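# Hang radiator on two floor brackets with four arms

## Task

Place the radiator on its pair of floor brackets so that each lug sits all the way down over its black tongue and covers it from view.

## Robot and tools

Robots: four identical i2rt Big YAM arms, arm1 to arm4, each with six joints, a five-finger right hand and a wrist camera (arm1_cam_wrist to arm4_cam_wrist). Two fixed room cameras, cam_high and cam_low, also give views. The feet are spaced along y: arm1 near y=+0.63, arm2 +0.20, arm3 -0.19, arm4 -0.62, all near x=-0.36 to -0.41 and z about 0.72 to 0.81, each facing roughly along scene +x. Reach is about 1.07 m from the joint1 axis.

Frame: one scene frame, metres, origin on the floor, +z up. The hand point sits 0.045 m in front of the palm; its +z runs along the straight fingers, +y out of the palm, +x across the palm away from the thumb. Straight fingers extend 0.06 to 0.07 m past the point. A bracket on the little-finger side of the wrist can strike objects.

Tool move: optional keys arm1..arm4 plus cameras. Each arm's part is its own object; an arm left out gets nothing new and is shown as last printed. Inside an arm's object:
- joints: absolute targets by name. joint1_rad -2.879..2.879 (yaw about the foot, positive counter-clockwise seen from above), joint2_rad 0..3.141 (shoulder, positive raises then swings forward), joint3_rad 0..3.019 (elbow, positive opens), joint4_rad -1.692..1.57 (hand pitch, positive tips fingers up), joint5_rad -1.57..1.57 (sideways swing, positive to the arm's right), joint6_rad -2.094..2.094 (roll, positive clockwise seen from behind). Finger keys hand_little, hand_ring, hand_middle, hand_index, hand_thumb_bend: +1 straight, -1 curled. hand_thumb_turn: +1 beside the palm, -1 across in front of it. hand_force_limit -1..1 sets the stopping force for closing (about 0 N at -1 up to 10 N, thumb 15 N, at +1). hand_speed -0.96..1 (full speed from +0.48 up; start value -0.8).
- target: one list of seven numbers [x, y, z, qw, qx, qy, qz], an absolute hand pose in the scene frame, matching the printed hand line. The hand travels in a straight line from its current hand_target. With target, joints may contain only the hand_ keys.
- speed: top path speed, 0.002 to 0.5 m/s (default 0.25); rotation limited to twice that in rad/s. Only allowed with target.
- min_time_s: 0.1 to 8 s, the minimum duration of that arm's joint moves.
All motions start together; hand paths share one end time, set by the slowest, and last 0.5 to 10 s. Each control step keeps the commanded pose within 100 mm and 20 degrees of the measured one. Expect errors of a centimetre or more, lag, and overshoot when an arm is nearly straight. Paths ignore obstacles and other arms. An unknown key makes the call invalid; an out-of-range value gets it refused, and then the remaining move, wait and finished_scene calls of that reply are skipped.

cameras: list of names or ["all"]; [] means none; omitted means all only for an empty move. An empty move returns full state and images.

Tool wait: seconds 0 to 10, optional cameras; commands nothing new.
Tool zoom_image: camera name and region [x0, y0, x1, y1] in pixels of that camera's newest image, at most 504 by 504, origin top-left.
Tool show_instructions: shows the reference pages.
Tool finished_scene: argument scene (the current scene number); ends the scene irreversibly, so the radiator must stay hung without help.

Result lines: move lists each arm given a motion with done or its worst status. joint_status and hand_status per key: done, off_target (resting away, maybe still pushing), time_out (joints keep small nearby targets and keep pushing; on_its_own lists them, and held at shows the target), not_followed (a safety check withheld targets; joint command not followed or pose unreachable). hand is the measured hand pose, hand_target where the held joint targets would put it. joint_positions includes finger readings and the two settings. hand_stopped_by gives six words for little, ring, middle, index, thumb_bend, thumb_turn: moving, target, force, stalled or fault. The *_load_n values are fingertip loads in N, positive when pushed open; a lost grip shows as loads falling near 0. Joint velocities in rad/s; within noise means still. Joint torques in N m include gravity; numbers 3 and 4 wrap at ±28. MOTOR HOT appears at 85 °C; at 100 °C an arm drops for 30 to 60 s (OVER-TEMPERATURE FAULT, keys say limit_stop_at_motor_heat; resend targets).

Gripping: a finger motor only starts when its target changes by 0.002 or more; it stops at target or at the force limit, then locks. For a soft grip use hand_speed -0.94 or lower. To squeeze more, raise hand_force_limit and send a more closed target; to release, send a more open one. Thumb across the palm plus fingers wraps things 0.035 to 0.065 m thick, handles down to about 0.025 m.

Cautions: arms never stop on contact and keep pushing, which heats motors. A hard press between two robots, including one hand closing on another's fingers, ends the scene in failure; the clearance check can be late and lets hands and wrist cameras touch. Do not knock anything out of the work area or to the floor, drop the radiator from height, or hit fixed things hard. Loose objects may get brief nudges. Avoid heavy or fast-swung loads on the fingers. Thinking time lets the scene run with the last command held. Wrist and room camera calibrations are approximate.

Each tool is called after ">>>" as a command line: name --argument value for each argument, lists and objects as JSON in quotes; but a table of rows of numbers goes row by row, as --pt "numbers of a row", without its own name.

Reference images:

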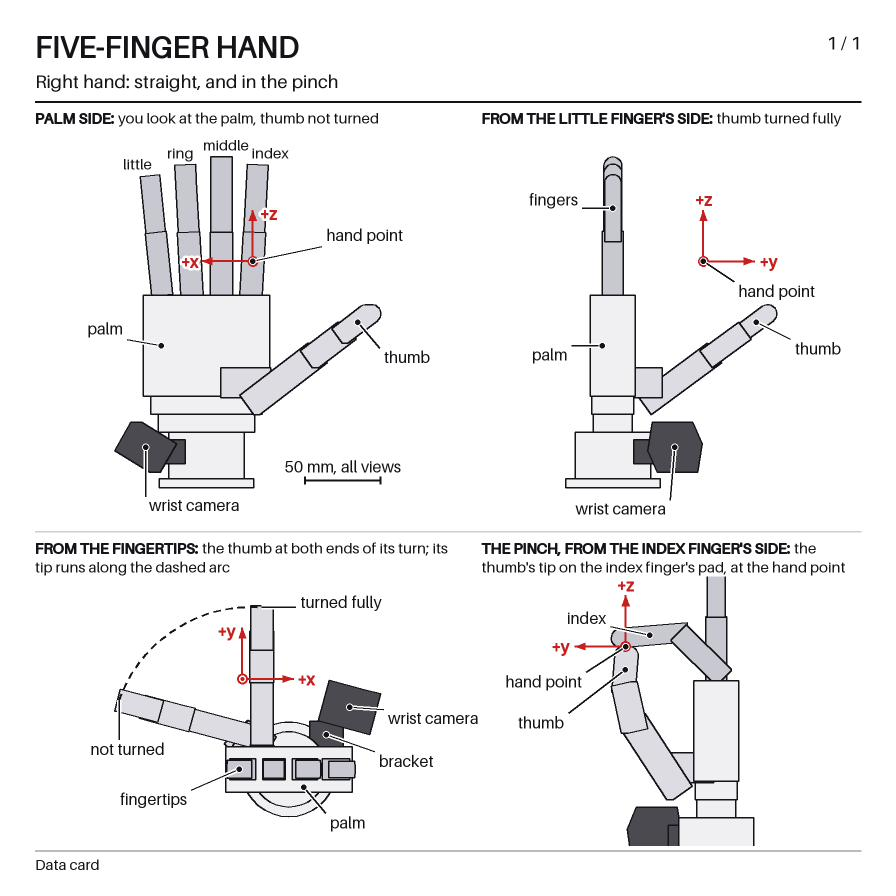

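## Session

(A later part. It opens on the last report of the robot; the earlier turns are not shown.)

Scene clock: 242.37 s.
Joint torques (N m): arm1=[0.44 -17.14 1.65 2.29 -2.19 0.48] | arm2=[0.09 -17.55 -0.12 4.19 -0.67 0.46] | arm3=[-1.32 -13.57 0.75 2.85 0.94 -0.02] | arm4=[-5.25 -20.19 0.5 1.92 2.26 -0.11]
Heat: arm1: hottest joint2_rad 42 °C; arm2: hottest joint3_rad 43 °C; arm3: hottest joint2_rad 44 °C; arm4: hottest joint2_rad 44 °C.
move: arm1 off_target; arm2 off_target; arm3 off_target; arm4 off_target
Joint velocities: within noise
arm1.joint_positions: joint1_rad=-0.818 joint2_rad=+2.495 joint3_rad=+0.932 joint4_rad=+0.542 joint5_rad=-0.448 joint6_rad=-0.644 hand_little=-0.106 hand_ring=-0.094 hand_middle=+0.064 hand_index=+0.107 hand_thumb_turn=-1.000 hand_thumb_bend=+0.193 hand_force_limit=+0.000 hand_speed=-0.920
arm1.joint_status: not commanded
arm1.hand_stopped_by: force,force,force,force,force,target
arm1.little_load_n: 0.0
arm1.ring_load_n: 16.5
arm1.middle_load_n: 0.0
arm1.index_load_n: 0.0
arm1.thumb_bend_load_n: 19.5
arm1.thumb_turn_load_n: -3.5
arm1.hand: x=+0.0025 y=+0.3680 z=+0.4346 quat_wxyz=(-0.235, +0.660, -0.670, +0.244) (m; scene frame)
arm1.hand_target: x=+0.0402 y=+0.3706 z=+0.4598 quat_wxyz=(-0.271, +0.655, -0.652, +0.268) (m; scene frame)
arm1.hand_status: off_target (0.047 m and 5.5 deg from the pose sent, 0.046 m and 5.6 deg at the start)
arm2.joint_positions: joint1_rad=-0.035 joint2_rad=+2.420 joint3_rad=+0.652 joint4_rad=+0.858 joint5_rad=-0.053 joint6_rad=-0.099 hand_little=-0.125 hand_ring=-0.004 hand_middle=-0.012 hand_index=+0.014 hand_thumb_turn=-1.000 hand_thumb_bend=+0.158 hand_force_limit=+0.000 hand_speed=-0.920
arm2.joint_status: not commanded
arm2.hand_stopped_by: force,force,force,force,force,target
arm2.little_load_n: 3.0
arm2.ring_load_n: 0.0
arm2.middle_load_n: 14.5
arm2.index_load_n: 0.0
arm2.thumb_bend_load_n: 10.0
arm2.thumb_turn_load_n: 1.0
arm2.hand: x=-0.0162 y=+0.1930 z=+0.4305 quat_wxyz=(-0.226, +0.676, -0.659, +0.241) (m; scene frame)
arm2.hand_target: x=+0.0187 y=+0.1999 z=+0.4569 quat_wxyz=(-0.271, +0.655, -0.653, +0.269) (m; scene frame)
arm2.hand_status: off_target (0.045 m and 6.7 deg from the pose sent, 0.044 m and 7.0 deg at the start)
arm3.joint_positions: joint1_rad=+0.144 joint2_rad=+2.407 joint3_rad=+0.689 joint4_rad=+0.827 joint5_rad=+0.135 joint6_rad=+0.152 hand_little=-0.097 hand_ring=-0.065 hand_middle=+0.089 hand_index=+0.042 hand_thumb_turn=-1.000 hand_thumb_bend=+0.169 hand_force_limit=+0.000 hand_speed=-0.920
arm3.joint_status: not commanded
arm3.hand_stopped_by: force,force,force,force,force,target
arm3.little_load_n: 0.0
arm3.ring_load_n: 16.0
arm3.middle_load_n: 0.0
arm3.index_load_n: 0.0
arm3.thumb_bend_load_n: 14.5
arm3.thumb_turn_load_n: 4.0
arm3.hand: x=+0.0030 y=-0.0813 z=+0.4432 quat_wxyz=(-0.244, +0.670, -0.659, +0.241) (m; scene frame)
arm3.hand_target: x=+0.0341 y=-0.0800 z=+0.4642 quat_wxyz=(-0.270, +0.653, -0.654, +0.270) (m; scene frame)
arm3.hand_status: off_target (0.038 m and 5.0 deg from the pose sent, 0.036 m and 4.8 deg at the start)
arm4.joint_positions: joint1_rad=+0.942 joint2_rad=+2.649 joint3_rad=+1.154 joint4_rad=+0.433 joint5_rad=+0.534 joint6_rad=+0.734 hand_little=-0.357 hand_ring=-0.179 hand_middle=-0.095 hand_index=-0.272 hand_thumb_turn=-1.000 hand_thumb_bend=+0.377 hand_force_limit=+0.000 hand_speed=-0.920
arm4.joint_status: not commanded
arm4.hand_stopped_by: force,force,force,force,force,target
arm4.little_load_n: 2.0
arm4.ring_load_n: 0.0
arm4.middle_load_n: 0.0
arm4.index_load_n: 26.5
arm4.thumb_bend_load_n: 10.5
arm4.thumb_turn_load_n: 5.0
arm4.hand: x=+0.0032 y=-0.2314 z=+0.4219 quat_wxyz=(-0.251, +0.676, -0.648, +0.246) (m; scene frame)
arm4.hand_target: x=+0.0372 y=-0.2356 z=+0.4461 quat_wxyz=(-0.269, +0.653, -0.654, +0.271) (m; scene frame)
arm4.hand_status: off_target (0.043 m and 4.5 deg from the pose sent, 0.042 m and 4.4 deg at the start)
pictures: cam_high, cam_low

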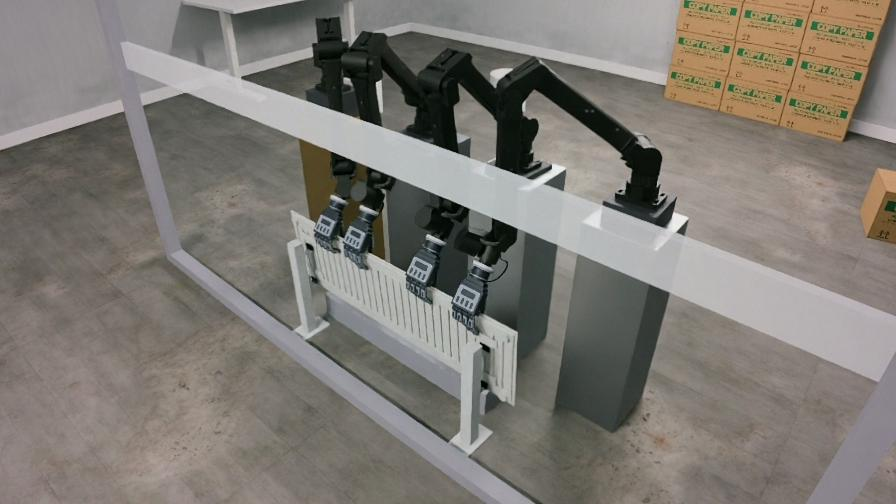

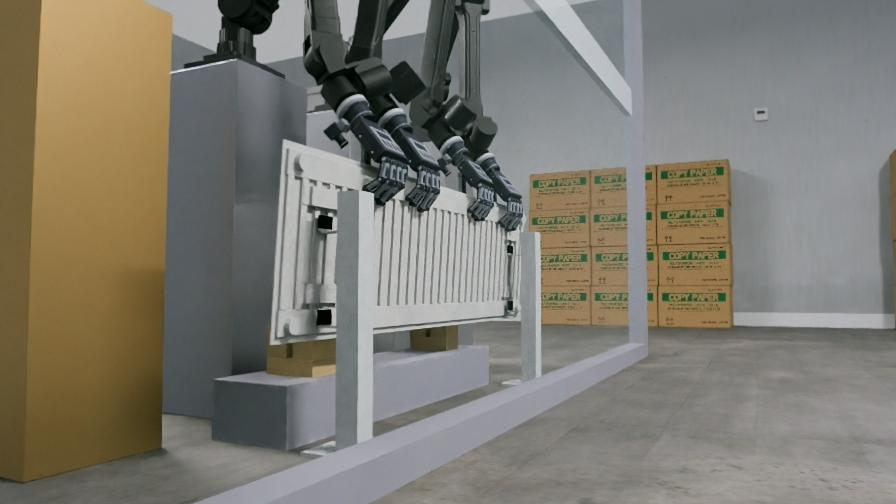

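>>> move --cameras '["cam_low","cam_high"]'

Scene clock: 251.27 s.
Joint torques (N m): arm1=[0.44 -17.2 1.63 2.26 -2.19 0.49] | arm2=[0.73 -17.08 -0.21 4.07 -0.66 0.46] | arm3=[-1.14 -13.39 0.7 2.89 0.94 -0.01] | arm4=[-5.25 -20.31 0.46 1.91 2.26 -0.1]
Heat: arm1: hottest joint2_rad 43 °C; arm2: hottest joint2_rad 43 °C; arm3: hottest joint2_rad 43 °C; arm4: hottest joint2_rad 45 °C.
Joint velocities: within noise
arm1.joint_positions: joint1_rad=-0.818 joint2_rad=+2.495 joint3_rad=+0.932 joint4_rad=+0.542 joint5_rad=-0.448 joint6_rad=-0.644 hand_little=-0.106 hand_ring=-0.094 hand_middle=+0.064 hand_index=+0.107 hand_thumb_turn=-1.000 hand_thumb_bend=+0.193 hand_force_limit=+0.000 hand_speed=-0.920
arm1.joint_status: not commanded
arm1.hand_stopped_by: force,force,force,force,force,target
arm1.little_load_n: 0.0
arm1.ring_load_n: 16.5
arm1.middle_load_n: 0.0
arm1.index_load_n: 0.0
arm1.thumb_bend_load_n: 20.0
arm1.thumb_turn_load_n: -3.5
arm1.hand: x=+0.0025 y=+0.3680 z=+0.4346 quat_wxyz=(-0.235, +0.660, -0.670, +0.244) (m; scene frame)
arm1.hand_target: x=+0.0402 y=+0.3707 z=+0.4598 quat_wxyz=(-0.271, +0.655, -0.652, +0.268) (m; scene frame)
arm1.hand_status: off_target (0.047 m and 5.5 deg from the pose sent, 0.046 m and 5.6 deg at the start)
arm2.joint_positions: joint1_rad=-0.035 joint2_rad=+2.420 joint3_rad=+0.652 joint4_rad=+0.858 joint5_rad=-0.053 joint6_rad=-0.099 hand_little=-0.125 hand_ring=-0.004 hand_middle=-0.012 hand_index=+0.014 hand_thumb_turn=-1.000 hand_thumb_bend=+0.158 hand_force_limit=+0.000 hand_speed=-0.920
arm2.joint_status: not commanded
arm2.hand_stopped_by: force,force,force,force,force,target
arm2.little_load_n: 2.5
arm2.ring_load_n: 0.0
arm2.middle_load_n: 14.5
arm2.index_load_n: 0.0
arm2.thumb_bend_load_n: 10.5
arm2.thumb_turn_load_n: 1.0
arm2.hand: x=-0.0162 y=+0.1930 z=+0.4305 quat_wxyz=(-0.226, +0.676, -0.659, +0.241) (m; scene frame)
arm2.hand_target: x=+0.0187 y=+0.1999 z=+0.4569 quat_wxyz=(-0.271, +0.655, -0.653, +0.269) (m; scene frame)
arm2.hand_status: off_target (0.045 m and 6.7 deg from the pose sent, 0.044 m and 7.0 deg at the start)
arm3.joint_positions: joint1_rad=+0.144 joint2_rad=+2.407 joint3_rad=+0.689 joint4_rad=+0.827 joint5_rad=+0.135 joint6_rad=+0.152 hand_little=-0.097 hand_ring=-0.065 hand_middle=+0.089 hand_index=+0.042 hand_thumb_turn=-1.000 hand_thumb_bend=+0.169 hand_force_limit=+0.000 hand_speed=-0.920
arm3.joint_status: not commanded
arm3.hand_stopped_by: force,force,force,force,force,target
arm3.little_load_n: 0.0
arm3.ring_load_n: 15.5
arm3.middle_load_n: 0.0
arm3.index_load_n: 0.0
arm3.thumb_bend_load_n: 15.0
arm3.thumb_turn_load_n: 4.0
arm3.hand: x=+0.0030 y=-0.0813 z=+0.4432 quat_wxyz=(-0.244, +0.670, -0.659, +0.241) (m; scene frame)
arm3.hand_target: x=+0.0341 y=-0.0800 z=+0.4642 quat_wxyz=(-0.270, +0.653, -0.654, +0.270) (m; scene frame)
arm3.hand_status: off_target (0.038 m and 5.0 deg from the pose sent, 0.036 m and 4.8 deg at the start)
arm4.joint_positions: joint1_rad=+0.942 joint2_rad=+2.649 joint3_rad=+1.154 joint4_rad=+0.433 joint5_rad=+0.534 joint6_rad=+0.734 hand_little=-0.357 hand_ring=-0.179 hand_middle=-0.095 hand_index=-0.272 hand_thumb_turn=-1.000 hand_thumb_bend=+0.377 hand_force_limit=+0.000 hand_speed=-0.920
arm4.joint_status: not commanded
arm4.hand_stopped_by: force,force,force,force,force,target
arm4.little_load_n: 2.0
arm4.ring_load_n: 0.0
arm4.middle_load_n: 0.0
arm4.index_load_n: 26.5
arm4.thumb_bend_load_n: 10.5
arm4.thumb_turn_load_n: 5.0
arm4.hand: x=+0.0032 y=-0.2314 z=+0.4219 quat_wxyz=(-0.251, +0.676, -0.648, +0.246) (m; scene frame)
arm4.hand_target: x=+0.0372 y=-0.2356 z=+0.4461 quat_wxyz=(-0.269, +0.653, -0.654, +0.271) (m; scene frame)
arm4.hand_status: off_target (0.043 m and 4.5 deg from the pose sent, 0.042 m and 4.4 deg at the start)
pictures: cam_high, cam_low

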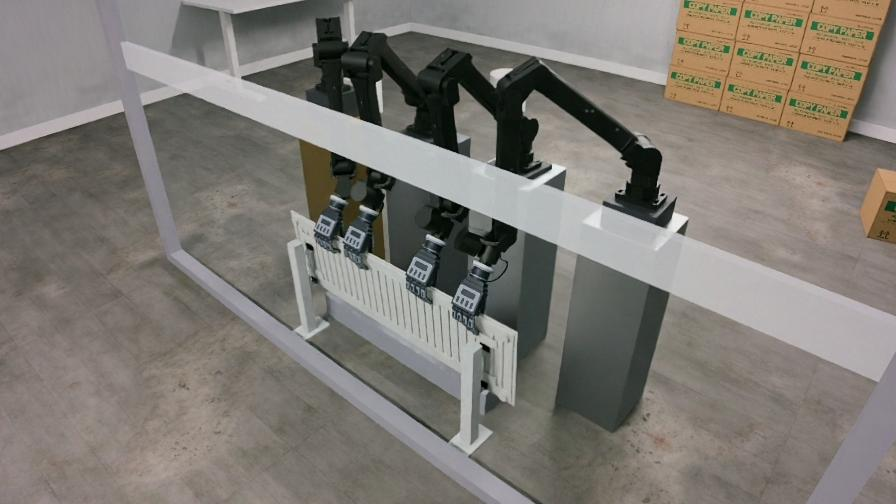

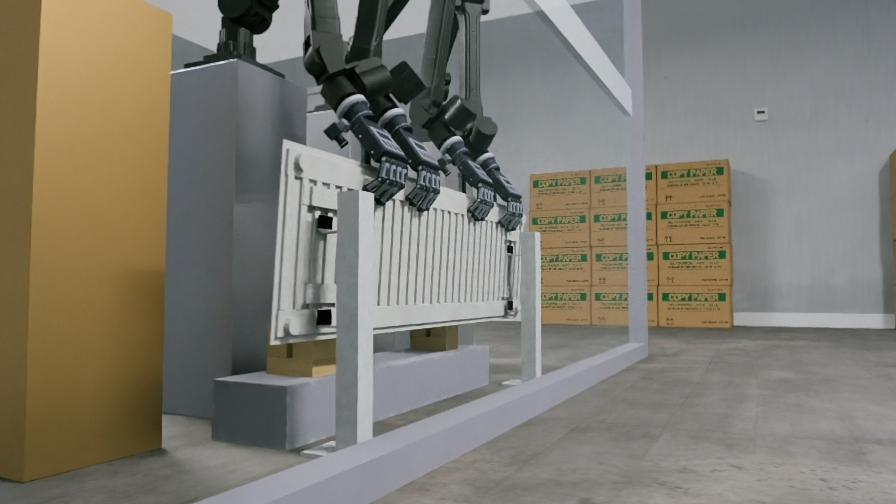

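>>> zoom_image --camera "cam_low" --region '[270, 180, 390, 350]'

>>> zoom_image --camera "cam_low" --region '[495, 225, 550, 325]'

>>> zoom_image --camera "cam_high" --region '[420, 310, 540, 410]'

Scaled by 2.965 from the camera's 896x504 image, which has a finer 1280x720 frame.

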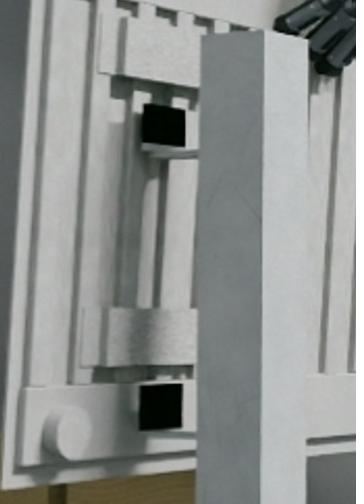

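Scaled by 5.040 from the camera's 896x504 image, which has a finer 1280x720 frame.

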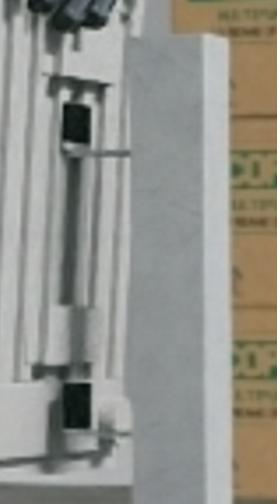

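Scaled by 4.200 from the camera's 896x504 image, which has a finer 1280x720 frame.

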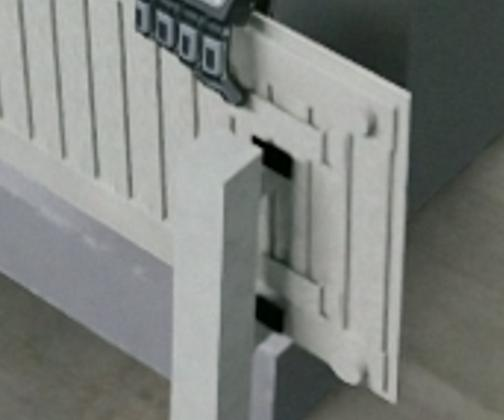

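>>> move --arm1 '{"target":[0.038,0.370,0.462,-0.3044,0.6382,-0.6382,0.3044],"speed":0.03}' --arm2 '{"target":[0.016,0.200,0.459,-0.3044,0.6382,-0.6382,0.3044],"speed":0.03}' --arm3 '{"target":[0.031,-0.080,0.466,-0.3044,0.6382,-0.6382,0.3044],"speed":0.03}' --arm4 '{"target":[0.034,-0.235,0.449,-0.3044,0.6382,-0.6382,0.3044],"speed":0.03}' --cameras '["cam_low","cam_high"]'

>>> zoom_image --camera "cam_low" --region '[270, 180, 390, 350]'

>>> zoom_image --camera "cam_low" --region '[495, 225, 550, 325]'

Scene clock: 256.83 s.
Joint torques (N m): arm1=[-1.85 -14.21 1.44 1.59 -0.4 -0.01] | arm2=[0.15 -13.39 -0.59 2.39 0.02 0.19] | arm3=[-0.15 -11.4 -0.51 2.25 0.38 0.05] | arm4=[-2.78 -20.78 -0.13 2.52 2.4 -0.2]
Heat: arm1: hottest joint2_rad 43 °C; arm2: hottest joint2_rad 43 °C; arm3: hottest joint2_rad 43 °C; arm4: hottest joint2_rad 45 °C.
move: arm1 done; arm2 done; arm3 done; arm4 off_target
Joint velocities: within noise
arm1.joint_positions: joint1_rad=-0.822 joint2_rad=+2.492 joint3_rad=+0.901 joint4_rad=+0.727 joint5_rad=-0.574 joint6_rad=-0.578 hand_little=-0.106 hand_ring=-0.095 hand_middle=+0.064 hand_index=+0.107 hand_thumb_turn=-1.000 hand_thumb_bend=+0.189 hand_force_limit=+0.000 hand_speed=-0.920
arm1.joint_status: not commanded
arm1.hand_stopped_by: force,force,force,force,force,target
arm1.little_load_n: 0.0
arm1.ring_load_n: 0.0
arm1.middle_load_n: 0.0
arm1.index_load_n: 0.5
arm1.thumb_bend_load_n: 0.0
arm1.thumb_turn_load_n: 0.0
arm1.hand: x=+0.0328 y=+0.3715 z=+0.4602 quat_wxyz=(-0.300, +0.642, -0.639, +0.299) (m; scene frame)
arm1.hand_target: x=+0.0380 y=+0.3701 z=+0.4620 quat_wxyz=(-0.304, +0.638, -0.638, +0.304) (m; scene frame)
arm1.hand_status: done (0.006 m and 0.9 deg from the pose sent, 0.045 m and 11.5 deg at the start)
arm2.joint_positions: joint1_rad=-0.034 joint2_rad=+2.442 joint3_rad=+0.619 joint4_rad=+1.123 joint5_rad=-0.073 joint6_rad=-0.064 hand_little=-0.125 hand_ring=-0.004 hand_middle=-0.014 hand_index=+0.014 hand_thumb_turn=-1.000 hand_thumb_bend=+0.153 hand_force_limit=+0.000 hand_speed=-0.920
arm2.joint_status: not commanded
arm2.hand_stopped_by: force,force,force,force,force,target
arm2.little_load_n: 0.0
arm2.ring_load_n: 0.0
arm2.middle_load_n: 0.0
arm2.index_load_n: 0.0
arm2.thumb_bend_load_n: 0.0
arm2.thumb_turn_load_n: 0.0
arm2.hand: x=+0.0171 y=+0.1963 z=+0.4588 quat_wxyz=(-0.299, +0.642, -0.636, +0.306) (m; scene frame)
arm2.hand_target: x=+0.0159 y=+0.1999 z=+0.4590 quat_wxyz=(-0.304, +0.638, -0.638, +0.304) (m; scene frame)
arm2.hand_status: done (0.004 m and 0.8 deg from the pose sent, 0.044 m and 12.6 deg at the start)
arm3.joint_positions: joint1_rad=+0.144 joint2_rad=+2.442 joint3_rad=+0.661 joint4_rad=+1.055 joint5_rad=+0.176 joint6_rad=+0.137 hand_little=-0.097 hand_ring=-0.067 hand_middle=+0.089 hand_index=+0.042 hand_thumb_turn=-1.000 hand_thumb_bend=+0.165 hand_force_limit=+0.000 hand_speed=-0.920
arm3.joint_status: not commanded
arm3.hand_stopped_by: force,force,force,force,force,target
arm3.little_load_n: 0.0
arm3.ring_load_n: 0.0
arm3.middle_load_n: 0.0
arm3.index_load_n: 0.0
arm3.thumb_bend_load_n: 0.0
arm3.thumb_turn_load_n: 0.0
arm3.hand: x=+0.0262 y=-0.0851 z=+0.4599 quat_wxyz=(-0.295, +0.641, -0.642, +0.299) (m; scene frame)
arm3.hand_target: x=+0.0309 y=-0.0800 z=+0.4659 quat_wxyz=(-0.304, +0.638, -0.638, +0.304) (m; scene frame)
arm3.hand_status: done (0.009 m and 1.4 deg from the pose sent, 0.036 m and 11.0 deg at the start)
arm4.joint_positions: joint1_rad=+0.953 joint2_rad=+2.690 joint3_rad=+1.128 joint4_rad=+0.550 joint5_rad=+0.621 joint6_rad=+0.727 hand_little=-0.357 hand_ring=-0.179 hand_middle=-0.095 hand_index=-0.266 hand_thumb_turn=-0.999 hand_thumb_bend=+0.380 hand_force_limit=+0.000 hand_speed=-0.920
arm4.joint_status: not commanded
arm4.hand_stopped_by: force,force,force,force,force,target
arm4.little_load_n: 2.0
arm4.ring_load_n: 0.0
arm4.middle_load_n: 0.0
arm4.index_load_n: 24.0
arm4.thumb_bend_load_n: 29.0
arm4.thumb_turn_load_n: 6.5
arm4.hand: x=+0.0060 y=-0.2471 z=+0.4154 quat_wxyz=(-0.273, +0.656, -0.644, +0.284) (m; scene frame)
arm4.hand_target: x=+0.0334 y=-0.2354 z=+0.4477 quat_wxyz=(-0.303, +0.638, -0.639, +0.305) (m; scene frame)
arm4.hand_status: off_target (0.045 m and 4.9 deg from the pose sent, 0.041 m and 10.1 deg at the start)
pictures: cam_high, cam_low

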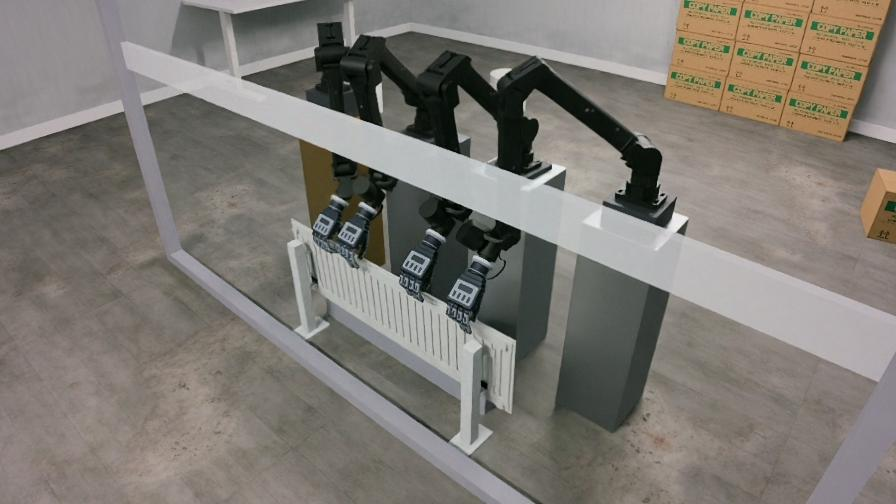

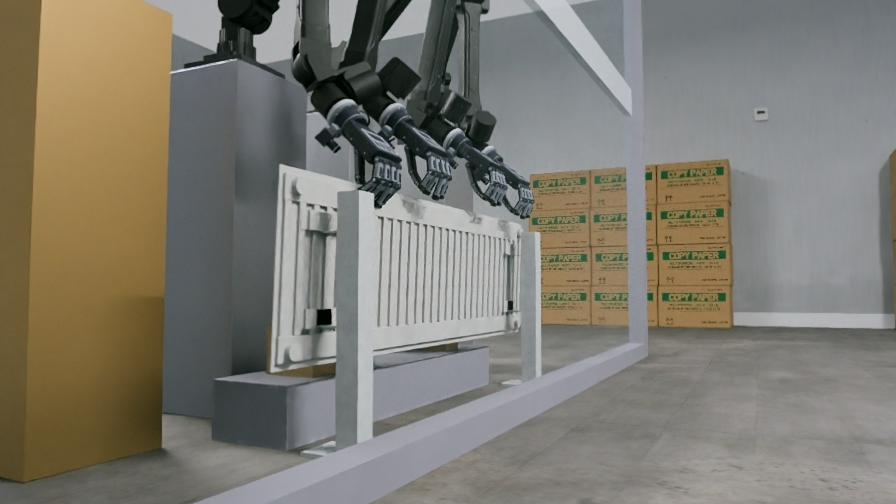

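Scaled by 2.965 from the camera's 896x504 image, which has a finer 1280x720 frame.

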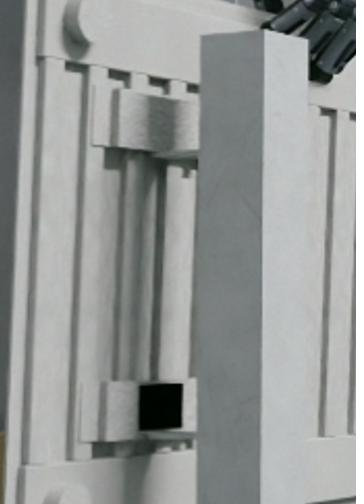

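Scaled by 5.040 from the camera's 896x504 image, which has a finer 1280x720 frame.

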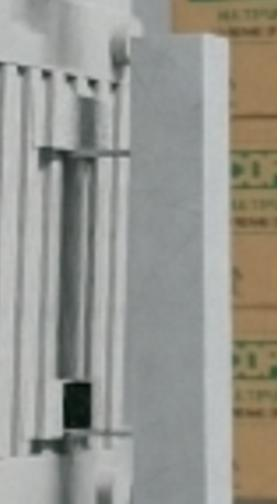

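>>> move --cameras '["arm1_cam_wrist","arm2_cam_wrist","arm3_cam_wrist","arm4_cam_wrist"]'

Scene clock: 262.63 s.
Joint torques (N m): arm1=[-1.79 -14.15 1.39 1.57 -0.39 0.02] | arm2=[0.21 -13.04 -0.68 2.29 0.09 0.19] | arm3=[-0.21 -11.52 -0.53 2.32 0.38 0.04] | arm4=[-2.78 -20.78 -0.17 2.51 2.41 -0.2]
Heat: arm1: hottest joint2_rad 43 °C; arm2: hottest joint2_rad 43 °C; arm3: hottest joint2_rad 43 °C; arm4: hottest joint2_rad 45 °C.
Joint velocities: within noise
arm1.joint_positions: joint1_rad=-0.822 joint2_rad=+2.492 joint3_rad=+0.901 joint4_rad=+0.727 joint5_rad=-0.574 joint6_rad=-0.578 hand_little=-0.106 hand_ring=-0.095 hand_middle=+0.064 hand_index=+0.107 hand_thumb_turn=-1.000 hand_thumb_bend=+0.189 hand_force_limit=+0.000 hand_speed=-0.920
arm1.joint_status: not commanded
arm1.hand_stopped_by: force,force,force,force,force,target
arm1.little_load_n: 0.5
arm1.ring_load_n: 0.0
arm1.middle_load_n: 0.0
arm1.index_load_n: 0.0
arm1.thumb_bend_load_n: 0.0
arm1.thumb_turn_load_n: 0.0
arm1.hand: x=+0.0328 y=+0.3715 z=+0.4602 quat_wxyz=(-0.301, +0.641, -0.640, +0.299) (m; scene frame)
arm1.hand_target: x=+0.0380 y=+0.3701 z=+0.4620 quat_wxyz=(-0.304, +0.638, -0.638, +0.304) (m; scene frame)
arm1.hand_status: done (0.006 m and 0.9 deg from the pose sent, 0.045 m and 11.5 deg at the start)
arm2.joint_positions: joint1_rad=-0.034 joint2_rad=+2.442 joint3_rad=+0.619 joint4_rad=+1.123 joint5_rad=-0.073 joint6_rad=-0.064 hand_little=-0.125 hand_ring=-0.004 hand_middle=-0.014 hand_index=+0.014 hand_thumb_turn=-1.000 hand_thumb_bend=+0.153 hand_force_limit=+0.000 hand_speed=-0.920
arm2.joint_status: not commanded
arm2.hand_stopped_by: force,force,force,force,force,target
arm2.little_load_n: 0.0
arm2.ring_load_n: 0.0
arm2.middle_load_n: 0.0
arm2.index_load_n: 0.0
arm2.thumb_bend_load_n: 0.0
arm2.thumb_turn_load_n: 0.0
arm2.hand: x=+0.0171 y=+0.1963 z=+0.4588 quat_wxyz=(-0.299, +0.642, -0.636, +0.306) (m; scene frame)
arm2.hand_target: x=+0.0159 y=+0.1999 z=+0.4590 quat_wxyz=(-0.304, +0.638, -0.638, +0.304) (m; scene frame)
arm2.hand_status: done (0.004 m and 0.8 deg from the pose sent, 0.044 m and 12.6 deg at the start)
arm3.joint_positions: joint1_rad=+0.144 joint2_rad=+2.442 joint3_rad=+0.661 joint4_rad=+1.055 joint5_rad=+0.176 joint6_rad=+0.137 hand_little=-0.097 hand_ring=-0.067 hand_middle=+0.089 hand_index=+0.042 hand_thumb_turn=-1.000 hand_thumb_bend=+0.165 hand_force_limit=+0.000 hand_speed=-0.920
arm3.joint_status: not commanded
arm3.hand_stopped_by: force,force,force,force,force,target
arm3.little_load_n: 0.0
arm3.ring_load_n: 0.0
arm3.middle_load_n: 0.0
arm3.index_load_n: 0.0
arm3.thumb_bend_load_n: 0.0
arm3.thumb_turn_load_n: 0.0
arm3.hand: x=+0.0262 y=-0.0851 z=+0.4599 quat_wxyz=(-0.295, +0.641, -0.642, +0.299) (m; scene frame)
arm3.hand_target: x=+0.0309 y=-0.0800 z=+0.4659 quat_wxyz=(-0.304, +0.638, -0.638, +0.304) (m; scene frame)
arm3.hand_status: done (0.009 m and 1.4 deg from the pose sent, 0.036 m and 11.0 deg at the start)
arm4.joint_positions: joint1_rad=+0.953 joint2_rad=+2.690 joint3_rad=+1.128 joint4_rad=+0.550 joint5_rad=+0.621 joint6_rad=+0.727 hand_little=-0.357 hand_ring=-0.179 hand_middle=-0.095 hand_index=-0.266 hand_thumb_turn=-0.999 hand_thumb_bend=+0.380 hand_force_limit=+0.000 hand_speed=-0.920
arm4.joint_status: not commanded
arm4.hand_stopped_by: force,force,force,force,force,target
arm4.little_load_n: 2.0
arm4.ring_load_n: 0.0
arm4.middle_load_n: 0.0
arm4.index_load_n: 23.5
arm4.thumb_bend_load_n: 29.0
arm4.thumb_turn_load_n: 7.0
arm4.hand: x=+0.0060 y=-0.2471 z=+0.4154 quat_wxyz=(-0.273, +0.656, -0.644, +0.284) (m; scene frame)
arm4.hand_target: x=+0.0334 y=-0.2354 z=+0.4477 quat_wxyz=(-0.303, +0.638, -0.640, +0.305) (m; scene frame)
arm4.hand_status: off_target (0.045 m and 4.9 deg from the pose sent, 0.041 m and 10.1 deg at the start)
pictures: arm1_cam_wrist, arm2_cam_wrist, arm3_cam_wrist, arm4_cam_wrist
camera_calibration:
arm1_cam_wrist: T_world_to_cam=[[-0.613638, -0.229064, -0.755631, 0.453705], [-0.549853, 0.810779, 0.200747, -0.378351], [0.566666, 0.538672, -0.623476, 0.183092], [0, 0, 0, 1]] pos_world=[-0.0333785, 0.31206, 0.532939]
arm2_cam_wrist: T_world_to_cam=[[-0.573475, -0.29098, -0.765805, 0.422786], [-0.580097, 0.8043, 0.1288, -0.20825], [0.578459, 0.518105, -0.630042, 0.291812], [0, 0, 0, 1]] pos_world=[-0.0471492, 0.139329, 0.534448]
arm3_cam_wrist: T_world_to_cam=[[-0.625696, -0.298902, -0.720529, 0.319938], [-0.518405, 0.849529, 0.09776, 0.0455732], [0.582889, 0.434694, -0.686499, 0.452561], [0, 0, 0, 1]] pos_world=[-0.039984, -0.139812, 0.536752]
arm4_cam_wrist: T_world_to_cam=[[-0.643195, -0.285237, -0.710591, 0.232995], [-0.523622, 0.840962, 0.13639, 0.15721], [0.558677, 0.459807, -0.690259, 0.515465], [0, 0, 0, 1]] pos_world=[-0.0557984, -0.302763, 0.499927]

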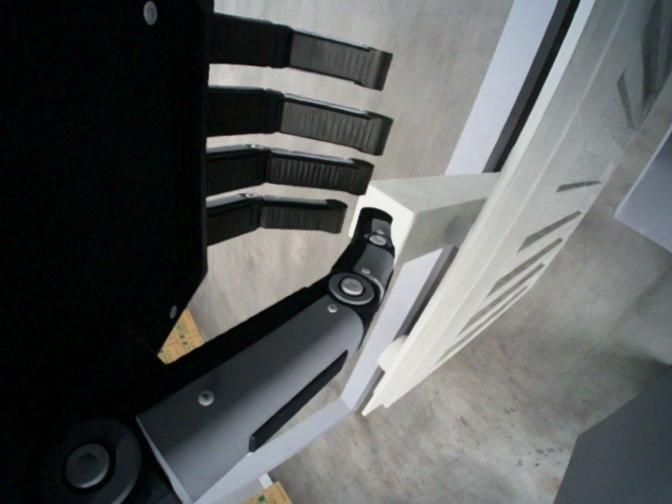

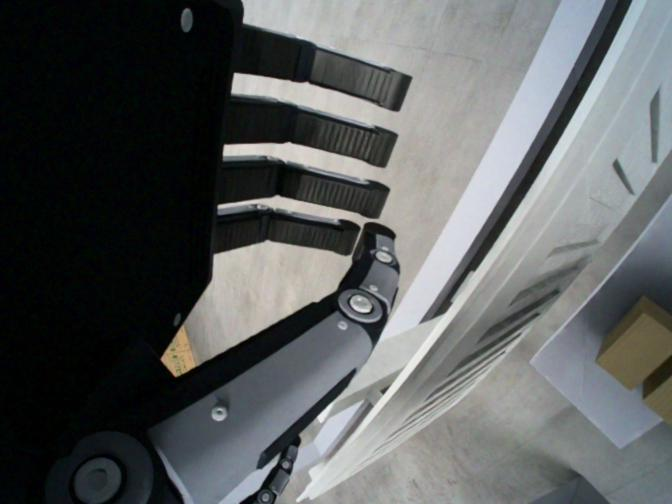

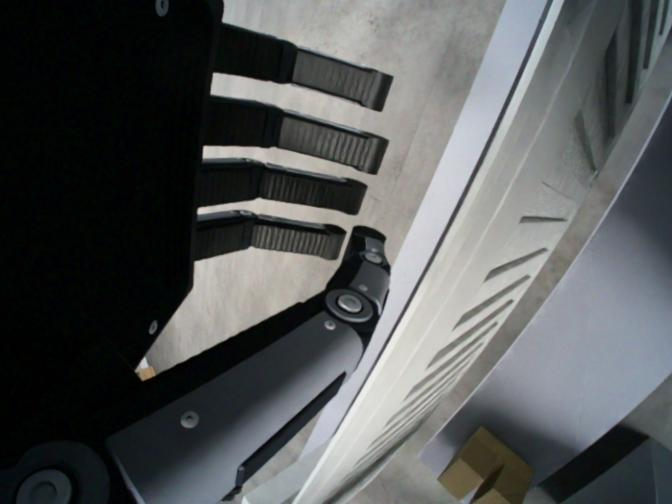

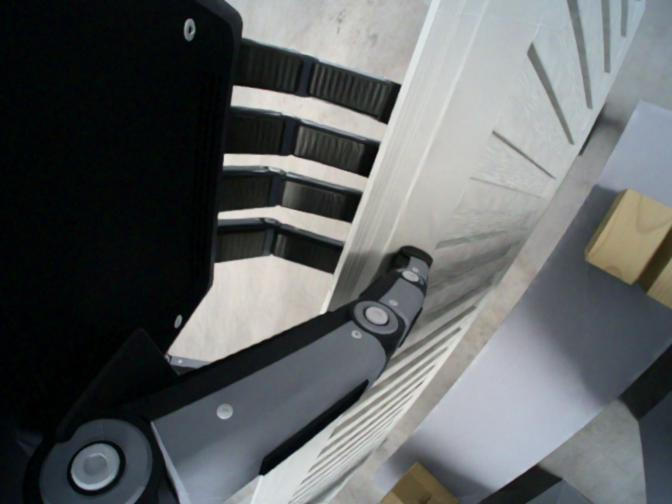

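>>> zoom_image --camera "arm3_cam_wrist" --region '[280, 150, 530, 400]'

>>> zoom_image --camera "arm2_cam_wrist" --region '[300, 150, 550, 400]'

>>> zoom_image --camera "arm1_cam_wrist" --region '[300, 150, 550, 400]'

>>> zoom_image --camera "arm4_cam_wrist" --region '[280, 150, 530, 400]'

Scaled by 2.016 from the camera's 672x504 image, which has a finer 960x720 frame.

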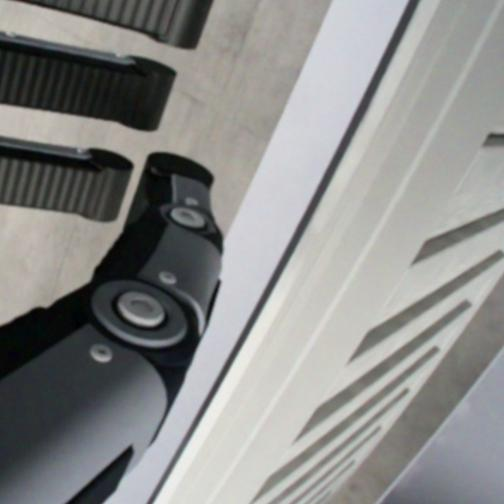

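Scaled by 2.016 from the camera's 672x504 image, which has a finer 960x720 frame.

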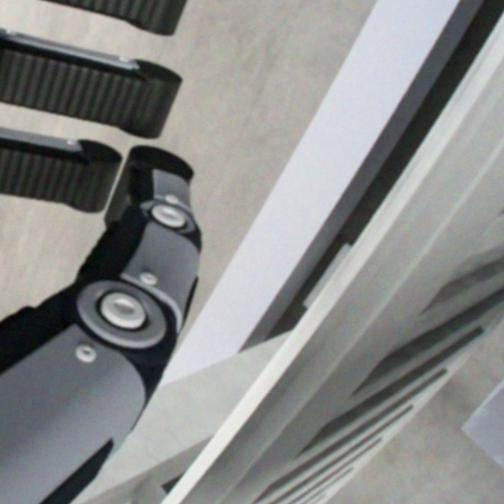

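Scaled by 2.016 from the camera's 672x504 image, which has a finer 960x720 frame.

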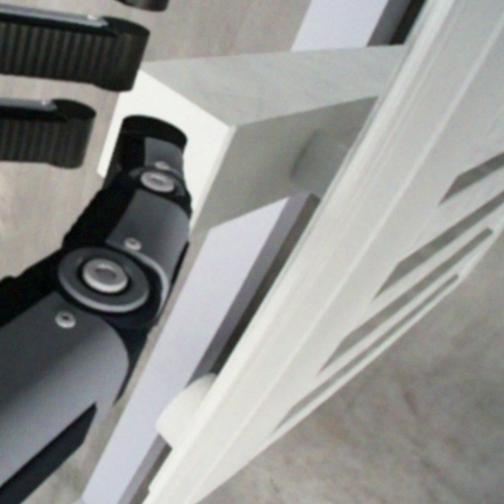

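Scaled by 2.016 from the camera's 672x504 image, which has a finer 960x720 frame.

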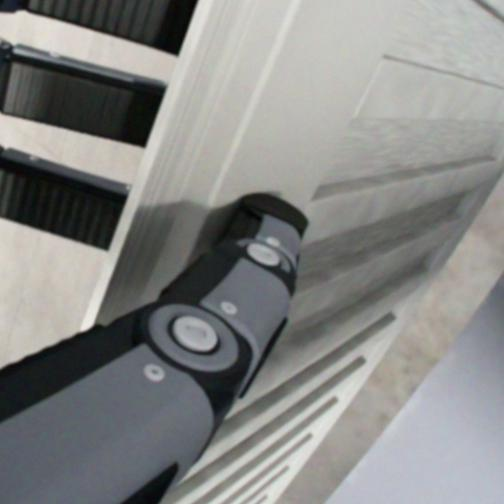

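>>> move --arm1 '{"target":[0.030,0.362,0.505,-0.3044,0.6382,-0.6382,0.3044],"speed":0.08,"joints":{"hand_speed":-0.6,"hand_little":0.45,"hand_ring":0.45,"hand_middle":0.45,"hand_index":0.45,"hand_thumb_bend":0.5}}' --arm2 '{"target":[0.012,0.192,0.505,-0.3044,0.6382,-0.6382,0.3044],"speed":0.08,"joints":{"hand_speed":-0.6,"hand_little":0.45,"hand_ring":0.45,"hand_middle":0.45,"hand_index":0.45,"hand_thumb_bend":0.5}}' --arm3 '{"target":[0.026,-0.090,0.505,-0.3044,0.6382,-0.6382,0.3044],"speed":0.08,"joints":{"hand_speed":-0.6,"hand_little":0.45,"hand_ring":0.45,"hand_middle":0.45,"hand_index":0.45,"hand_thumb_bend":0.5}}' --arm4 '{"target":[0.025,-0.240,0.432,-0.2706,0.6533,-0.6533,0.2706],"speed":0.03}' --cameras '["cam_low","cam_high"]'

>>> move --arm1 '{"target":[0.000,0.362,0.500,-0.3799,0.5963,-0.5963,0.3799],"speed":0.08}' --arm2 '{"target":[-0.020,0.192,0.500,-0.3799,0.5963,-0.5963,0.3799],"speed":0.08}' --arm3 '{"target":[0.001,-0.090,0.500,-0.3799,0.5963,-0.5963,0.3799],"speed":0.08}' --cameras '["cam_low","cam_high","arm1_cam_wrist","arm2_cam_wrist","arm3_cam_wrist"]'

Scene clock: 276.83 s.
Joint torques (N m): arm1=[-2.67 -14.56 1.06 0.57 -0.41 -0.24] | arm2=[-0.67 -15.44 -0.12 1.13 -0.06 0.06] | arm3=[-2.08 -11.46 -0.49 1.25 0.06 -0.1] | arm4=[-3.43 -19.72 1.01 0.69 0.71 -0.06]
Heat: arm1: hottest joint2_rad 43 °C; arm2: hottest joint3_rad 43 °C; arm3: hottest joint2_rad 44 °C; arm4: hottest joint2_rad 45 °C.
move: arm1 done; arm2 done; arm3 done; arm4 off_target
Joint velocities: within noise
arm1.joint_positions: joint1_rad=-0.836 joint2_rad=+2.372 joint3_rad=+0.850 joint4_rad=+0.672 joint5_rad=-0.591 joint6_rad=-0.578 hand_little=+0.450 hand_ring=+0.450 hand_middle=+0.450 hand_index=+0.450 hand_thumb_turn=-1.000 hand_thumb_bend=+0.500 hand_force_limit=+0.000 hand_speed=-0.600
arm1.joint_status: all done
arm1.hand_stopped_by: target,target,target,target,target,target
arm1.little_load_n: 0.0
arm1.ring_load_n: 0.0
arm1.middle_load_n: 0.0
arm1.index_load_n: 0.0
arm1.thumb_bend_load_n: 0.0
arm1.thumb_turn_load_n: 0.0
arm1.hand: x=+0.0346 y=+0.3639 z=+0.5031 quat_wxyz=(-0.306, +0.638, -0.638, +0.305) (m; scene frame)
arm1.hand_target: x=+0.0301 y=+0.3621 z=+0.5050 quat_wxyz=(-0.305, +0.638, -0.638, +0.304) (m; scene frame)
arm1.hand_status: done (0.005 m and 0.2 deg from the pose sent, 0.046 m and 0.9 deg at the start)
arm2.joint_positions: joint1_rad=-0.048 joint2_rad=+2.299 joint3_rad=+0.542 joint4_rad=+1.056 joint5_rad=-0.092 joint6_rad=-0.064 hand_little=+0.450 hand_ring=+0.450 hand_middle=+0.450 hand_index=+0.450 hand_thumb_turn=-1.000 hand_thumb_bend=+0.500 hand_force_limit=+0.000 hand_speed=-0.600
arm2.joint_status: all done
arm2.hand_stopped_by: target,target,target,target,target,target
arm2.little_load_n: 0.0
arm2.ring_load_n: 0.0
arm2.middle_load_n: 0.0
arm2.index_load_n: 0.0
arm2.thumb_bend_load_n: 0.0
arm2.thumb_turn_load_n: 0.0
arm2.hand: x=+0.0104 y=+0.1954 z=+0.4994 quat_wxyz=(-0.304, +0.640, -0.638, +0.302) (m; scene frame)
arm2.hand_target: x=+0.0120 y=+0.1920 z=+0.5049 quat_wxyz=(-0.304, +0.638, -0.638, +0.304) (m; scene frame)
arm2.hand_status: done (0.007 m and 0.4 deg from the pose sent, 0.047 m and 0.8 deg at the start)
arm3.joint_positions: joint1_rad=+0.144 joint2_rad=+2.316 joint3_rad=+0.591 joint4_rad=+1.026 joint5_rad=+0.165 joint6_rad=+0.134 hand_little=+0.450 hand_ring=+0.450 hand_middle=+0.450 hand_index=+0.450 hand_thumb_turn=-1.000 hand_thumb_bend=+0.500 hand_force_limit=+0.000 hand_speed=-0.600
arm3.joint_status: all done
arm3.hand_stopped_by: target,target,target,target,target,target
arm3.little_load_n: 0.0
arm3.ring_load_n: 0.0
arm3.middle_load_n: 0.0
arm3.index_load_n: 0.0
arm3.thumb_bend_load_n: 0.0
arm3.thumb_turn_load_n: 0.0
arm3.hand: x=+0.0255 y=-0.0835 z=+0.5010 quat_wxyz=(-0.307, +0.639, -0.637, +0.303) (m; scene frame)
arm3.hand_target: x=+0.0260 y=-0.0899 z=+0.5050 quat_wxyz=(-0.305, +0.638, -0.638, +0.305) (m; scene frame)
arm3.hand_status: done (0.008 m and 0.4 deg from the pose sent, 0.045 m and 1.4 deg at the start)
arm4.joint_positions: joint1_rad=+0.936 joint2_rad=+2.683 joint3_rad=+1.135 joint4_rad=+0.507 joint5_rad=+0.578 joint6_rad=+0.741 hand_little=-0.357 hand_ring=-0.179 hand_middle=-0.095 hand_index=-0.266 hand_thumb_turn=-0.999 hand_thumb_bend=+0.380 hand_force_limit=+0.000 hand_speed=-0.920
arm4.joint_status: not commanded
arm4.hand_stopped_by: force,force,force,force,force,target
arm4.little_load_n: 0.5
arm4.ring_load_n: 0.0
arm4.middle_load_n: 0.0
arm4.index_load_n: 19.5
arm4.thumb_bend_load_n: 29.5
arm4.thumb_turn_load_n: 5.0
arm4.hand: x=+0.0052 y=-0.2480 z=+0.4131 quat_wxyz=(-0.260, +0.660, -0.653, +0.266) (m; scene frame)
arm4.hand_target: x=+0.0250 y=-0.2403 z=+0.4318 quat_wxyz=(-0.271, +0.653, -0.653, +0.271) (m; scene frame)
arm4.hand_status: off_target (0.029 m and 1.5 deg from the pose sent, 0.026 m and 1.9 deg at the start)
pictures: cam_high, cam_low

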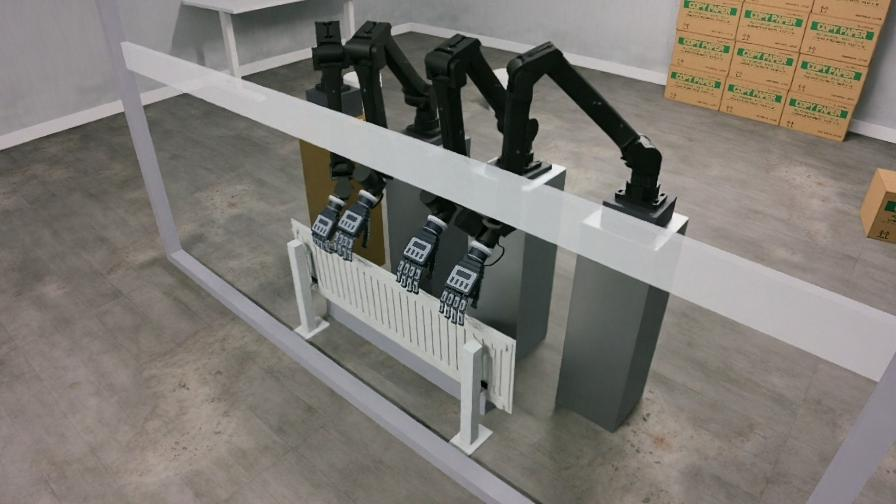

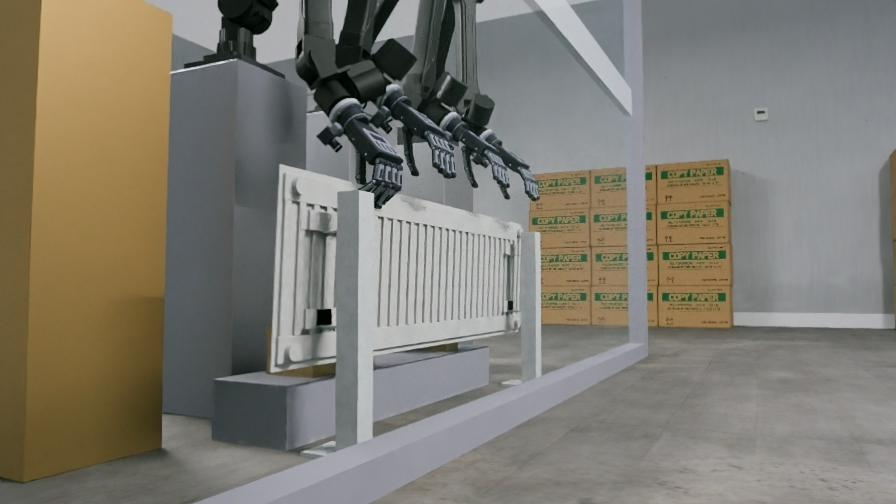

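Scene clock: 279.10 s.
Joint torques (N m): arm1=[-2.73 -12.16 -0.36 1.76 -0.45 0.01] | arm2=[-0.32 -11.4 -3.06 2.56 -0.07 0.04] | arm3=[0.32 -8.64 -3.17 2.59 0.36 -0.11] | arm4=[-3.43 -19.84 1.02 0.59 0.7 -0.06]
Heat: arm1: hottest joint2_rad 42 °C; arm2: hottest joint3_rad 43 °C; arm3: hottest joint2_rad 44 °C; arm4: hottest joint2_rad 45 °C.
move: arm1 done; arm2 off_target; arm3 off_target
Joint velocities: within noise
arm1.joint_positions: joint1_rad=-0.973 joint2_rad=+2.506 joint3_rad=+0.788 joint4_rad=+1.055 joint5_rad=-0.820 joint6_rad=-0.548 hand_little=+0.450 hand_ring=+0.450 hand_middle=+0.450 hand_index=+0.450 hand_thumb_turn=-1.000 hand_thumb_bend=+0.500 hand_force_limit=+0.000 hand_speed=-0.600
arm1.joint_status: not commanded
arm1.hand_stopped_by: target,target,target,target,target,target
arm1.little_load_n: 0.0
arm1.ring_load_n: 0.0
arm1.middle_load_n: 0.0
arm1.index_load_n: 0.0
arm1.thumb_bend_load_n: 0.0
arm1.thumb_turn_load_n: 0.0
arm1.hand: x=+0.0052 y=+0.3590 z=+0.5037 quat_wxyz=(-0.377, +0.603, -0.590, +0.383) (m; scene frame)
arm1.hand_target: x=+0.0000 y=+0.3621 z=+0.5001 quat_wxyz=(-0.380, +0.596, -0.596, +0.380) (m; scene frame)
arm1.hand_status: done (0.007 m and 1.1 deg from the pose sent, 0.035 m and 13.8 deg at the start)
arm2.joint_positions: joint1_rad=-0.081 joint2_rad=+2.503 joint3_rad=+0.468 joint4_rad=+1.536 joint5_rad=-0.141 joint6_rad=-0.064 hand_little=+0.450 hand_ring=+0.450 hand_middle=+0.450 hand_index=+0.450 hand_thumb_turn=-1.000 hand_thumb_bend=+0.500 hand_force_limit=+0.000 hand_speed=-0.600
arm2.joint_status: not commanded
arm2.hand_stopped_by: target,target,target,target,target,target
arm2.little_load_n: 0.0
arm2.ring_load_n: 0.0
arm2.middle_load_n: 0.0
arm2.index_load_n: -0.5
arm2.thumb_bend_load_n: 0.0
arm2.thumb_turn_load_n: 0.0
arm2.hand: x=-0.0086 y=+0.1935 z=+0.5048 quat_wxyz=(-0.369, +0.609, -0.601, +0.363) (m; scene frame)
arm2.hand_target: x=-0.0195 y=+0.1920 z=+0.5004 quat_wxyz=(-0.364, +0.610, -0.606, +0.359) (m; scene frame)
arm2.hand_status: off_target (0.012 m and 2.8 deg from the pose sent, 0.031 m and 14.3 deg at the start; a joint's target at an end of its range on 31 of 68 steps)
arm3.joint_positions: joint1_rad=+0.159 joint2_rad=+2.554 joint3_rad=+0.532 joint4_rad=+1.568 joint5_rad=+0.223 joint6_rad=+0.113 hand_little=+0.450 hand_ring=+0.450 hand_middle=+0.450 hand_index=+0.450 hand_thumb_turn=-1.000 hand_thumb_bend=+0.500 hand_force_limit=+0.000 hand_speed=-0.600
arm3.joint_status: not commanded
arm3.hand_stopped_by: target,target,target,target,target,target
arm3.little_load_n: 0.0
arm3.ring_load_n: 0.0
arm3.middle_load_n: 0.0
arm3.index_load_n: 0.0
arm3.thumb_bend_load_n: 0.0
arm3.thumb_turn_load_n: 0.0
arm3.hand: x=+0.0125 y=-0.0928 z=+0.5034 quat_wxyz=(-0.381, +0.589, -0.603, +0.380) (m; scene frame)
arm3.hand_target: x=+0.0013 y=-0.0901 z=+0.5001 quat_wxyz=(-0.377, +0.598, -0.598, +0.378) (m; scene frame)
arm3.hand_status: off_target (0.012 m and 1.2 deg from the pose sent, 0.025 m and 13.9 deg at the start; a joint's target at an end of its range on 22 of 68 steps)
arm4: as last shown
arm4.thumb_bend_load_n: 30.0
pictures: arm1_cam_wrist, arm2_cam_wrist, arm3_cam_wrist, cam_high, cam_low
camera_calibration:
arm1_cam_wrist: T_world_to_cam=[[-0.397397, -0.246536, -0.883909, 0.536637], [-0.588675, 0.807406, 0.0394641, -0.309404], [0.703944, 0.536019, -0.46599, 0.153462], [0, 0, 0, 1]] pos_world=[-0.0769093, 0.299856, 0.558061]
arm2_cam_wrist: T_world_to_cam=[[-0.402012, -0.28496, -0.870163, 0.495464], [-0.604809, 0.796151, 0.018697, -0.169918], [0.687454, 0.533799, -0.492409, 0.265511], [0, 0, 0, 1]] pos_world=[-0.0861122, 0.134739, 0.565052]
arm3_cam_wrist: T_world_to_cam=[[-0.41347, -0.280283, -0.866305, 0.412855], [-0.516385, 0.855816, -0.0304292, 0.105825], [0.749926, 0.434765, -0.498588, 0.397122], [0, 0, 0, 1]] pos_world=[-0.0724629, -0.147505, 0.558879]

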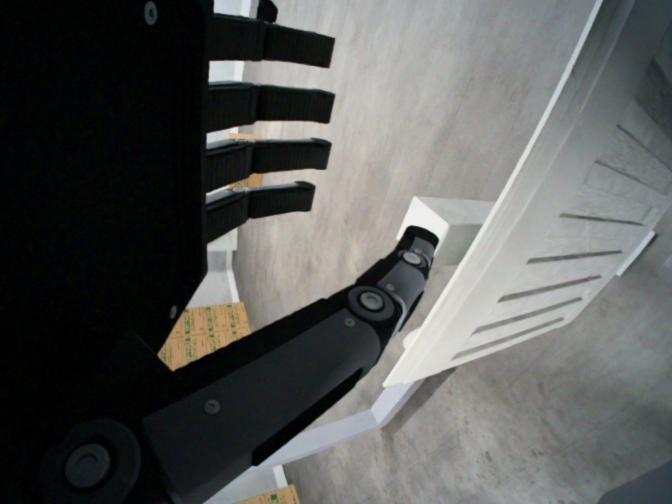

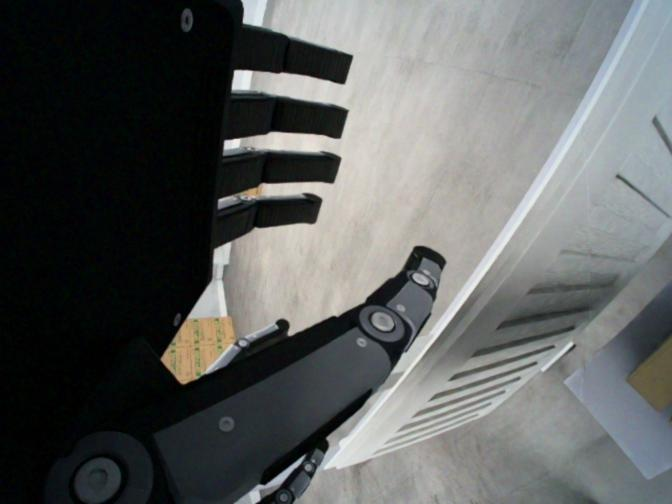

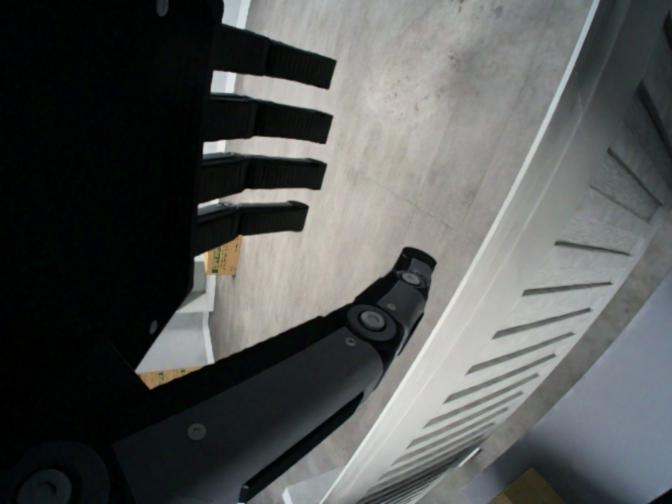

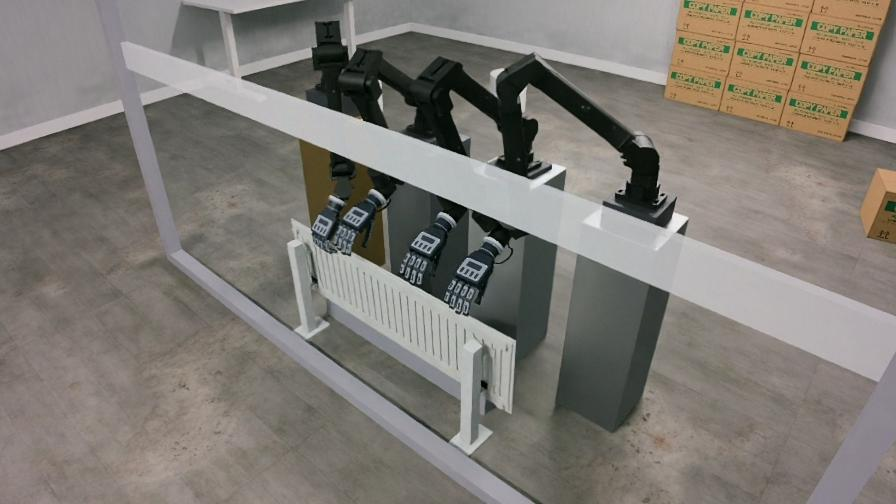

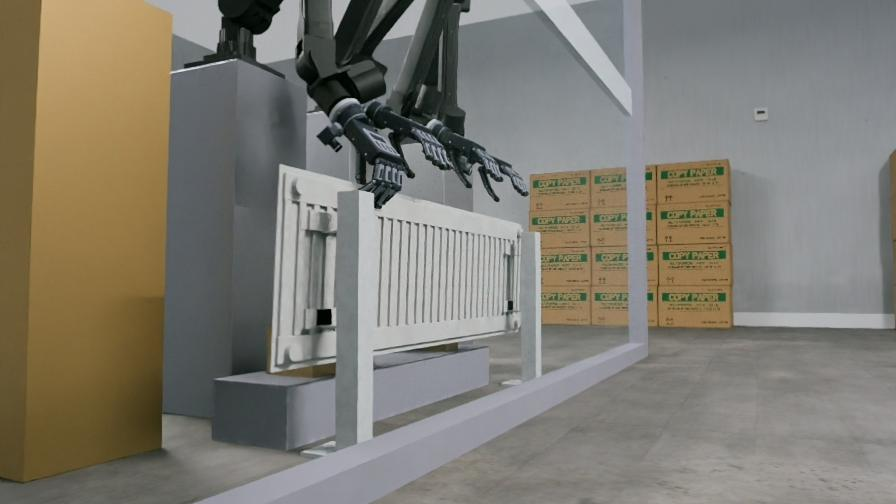

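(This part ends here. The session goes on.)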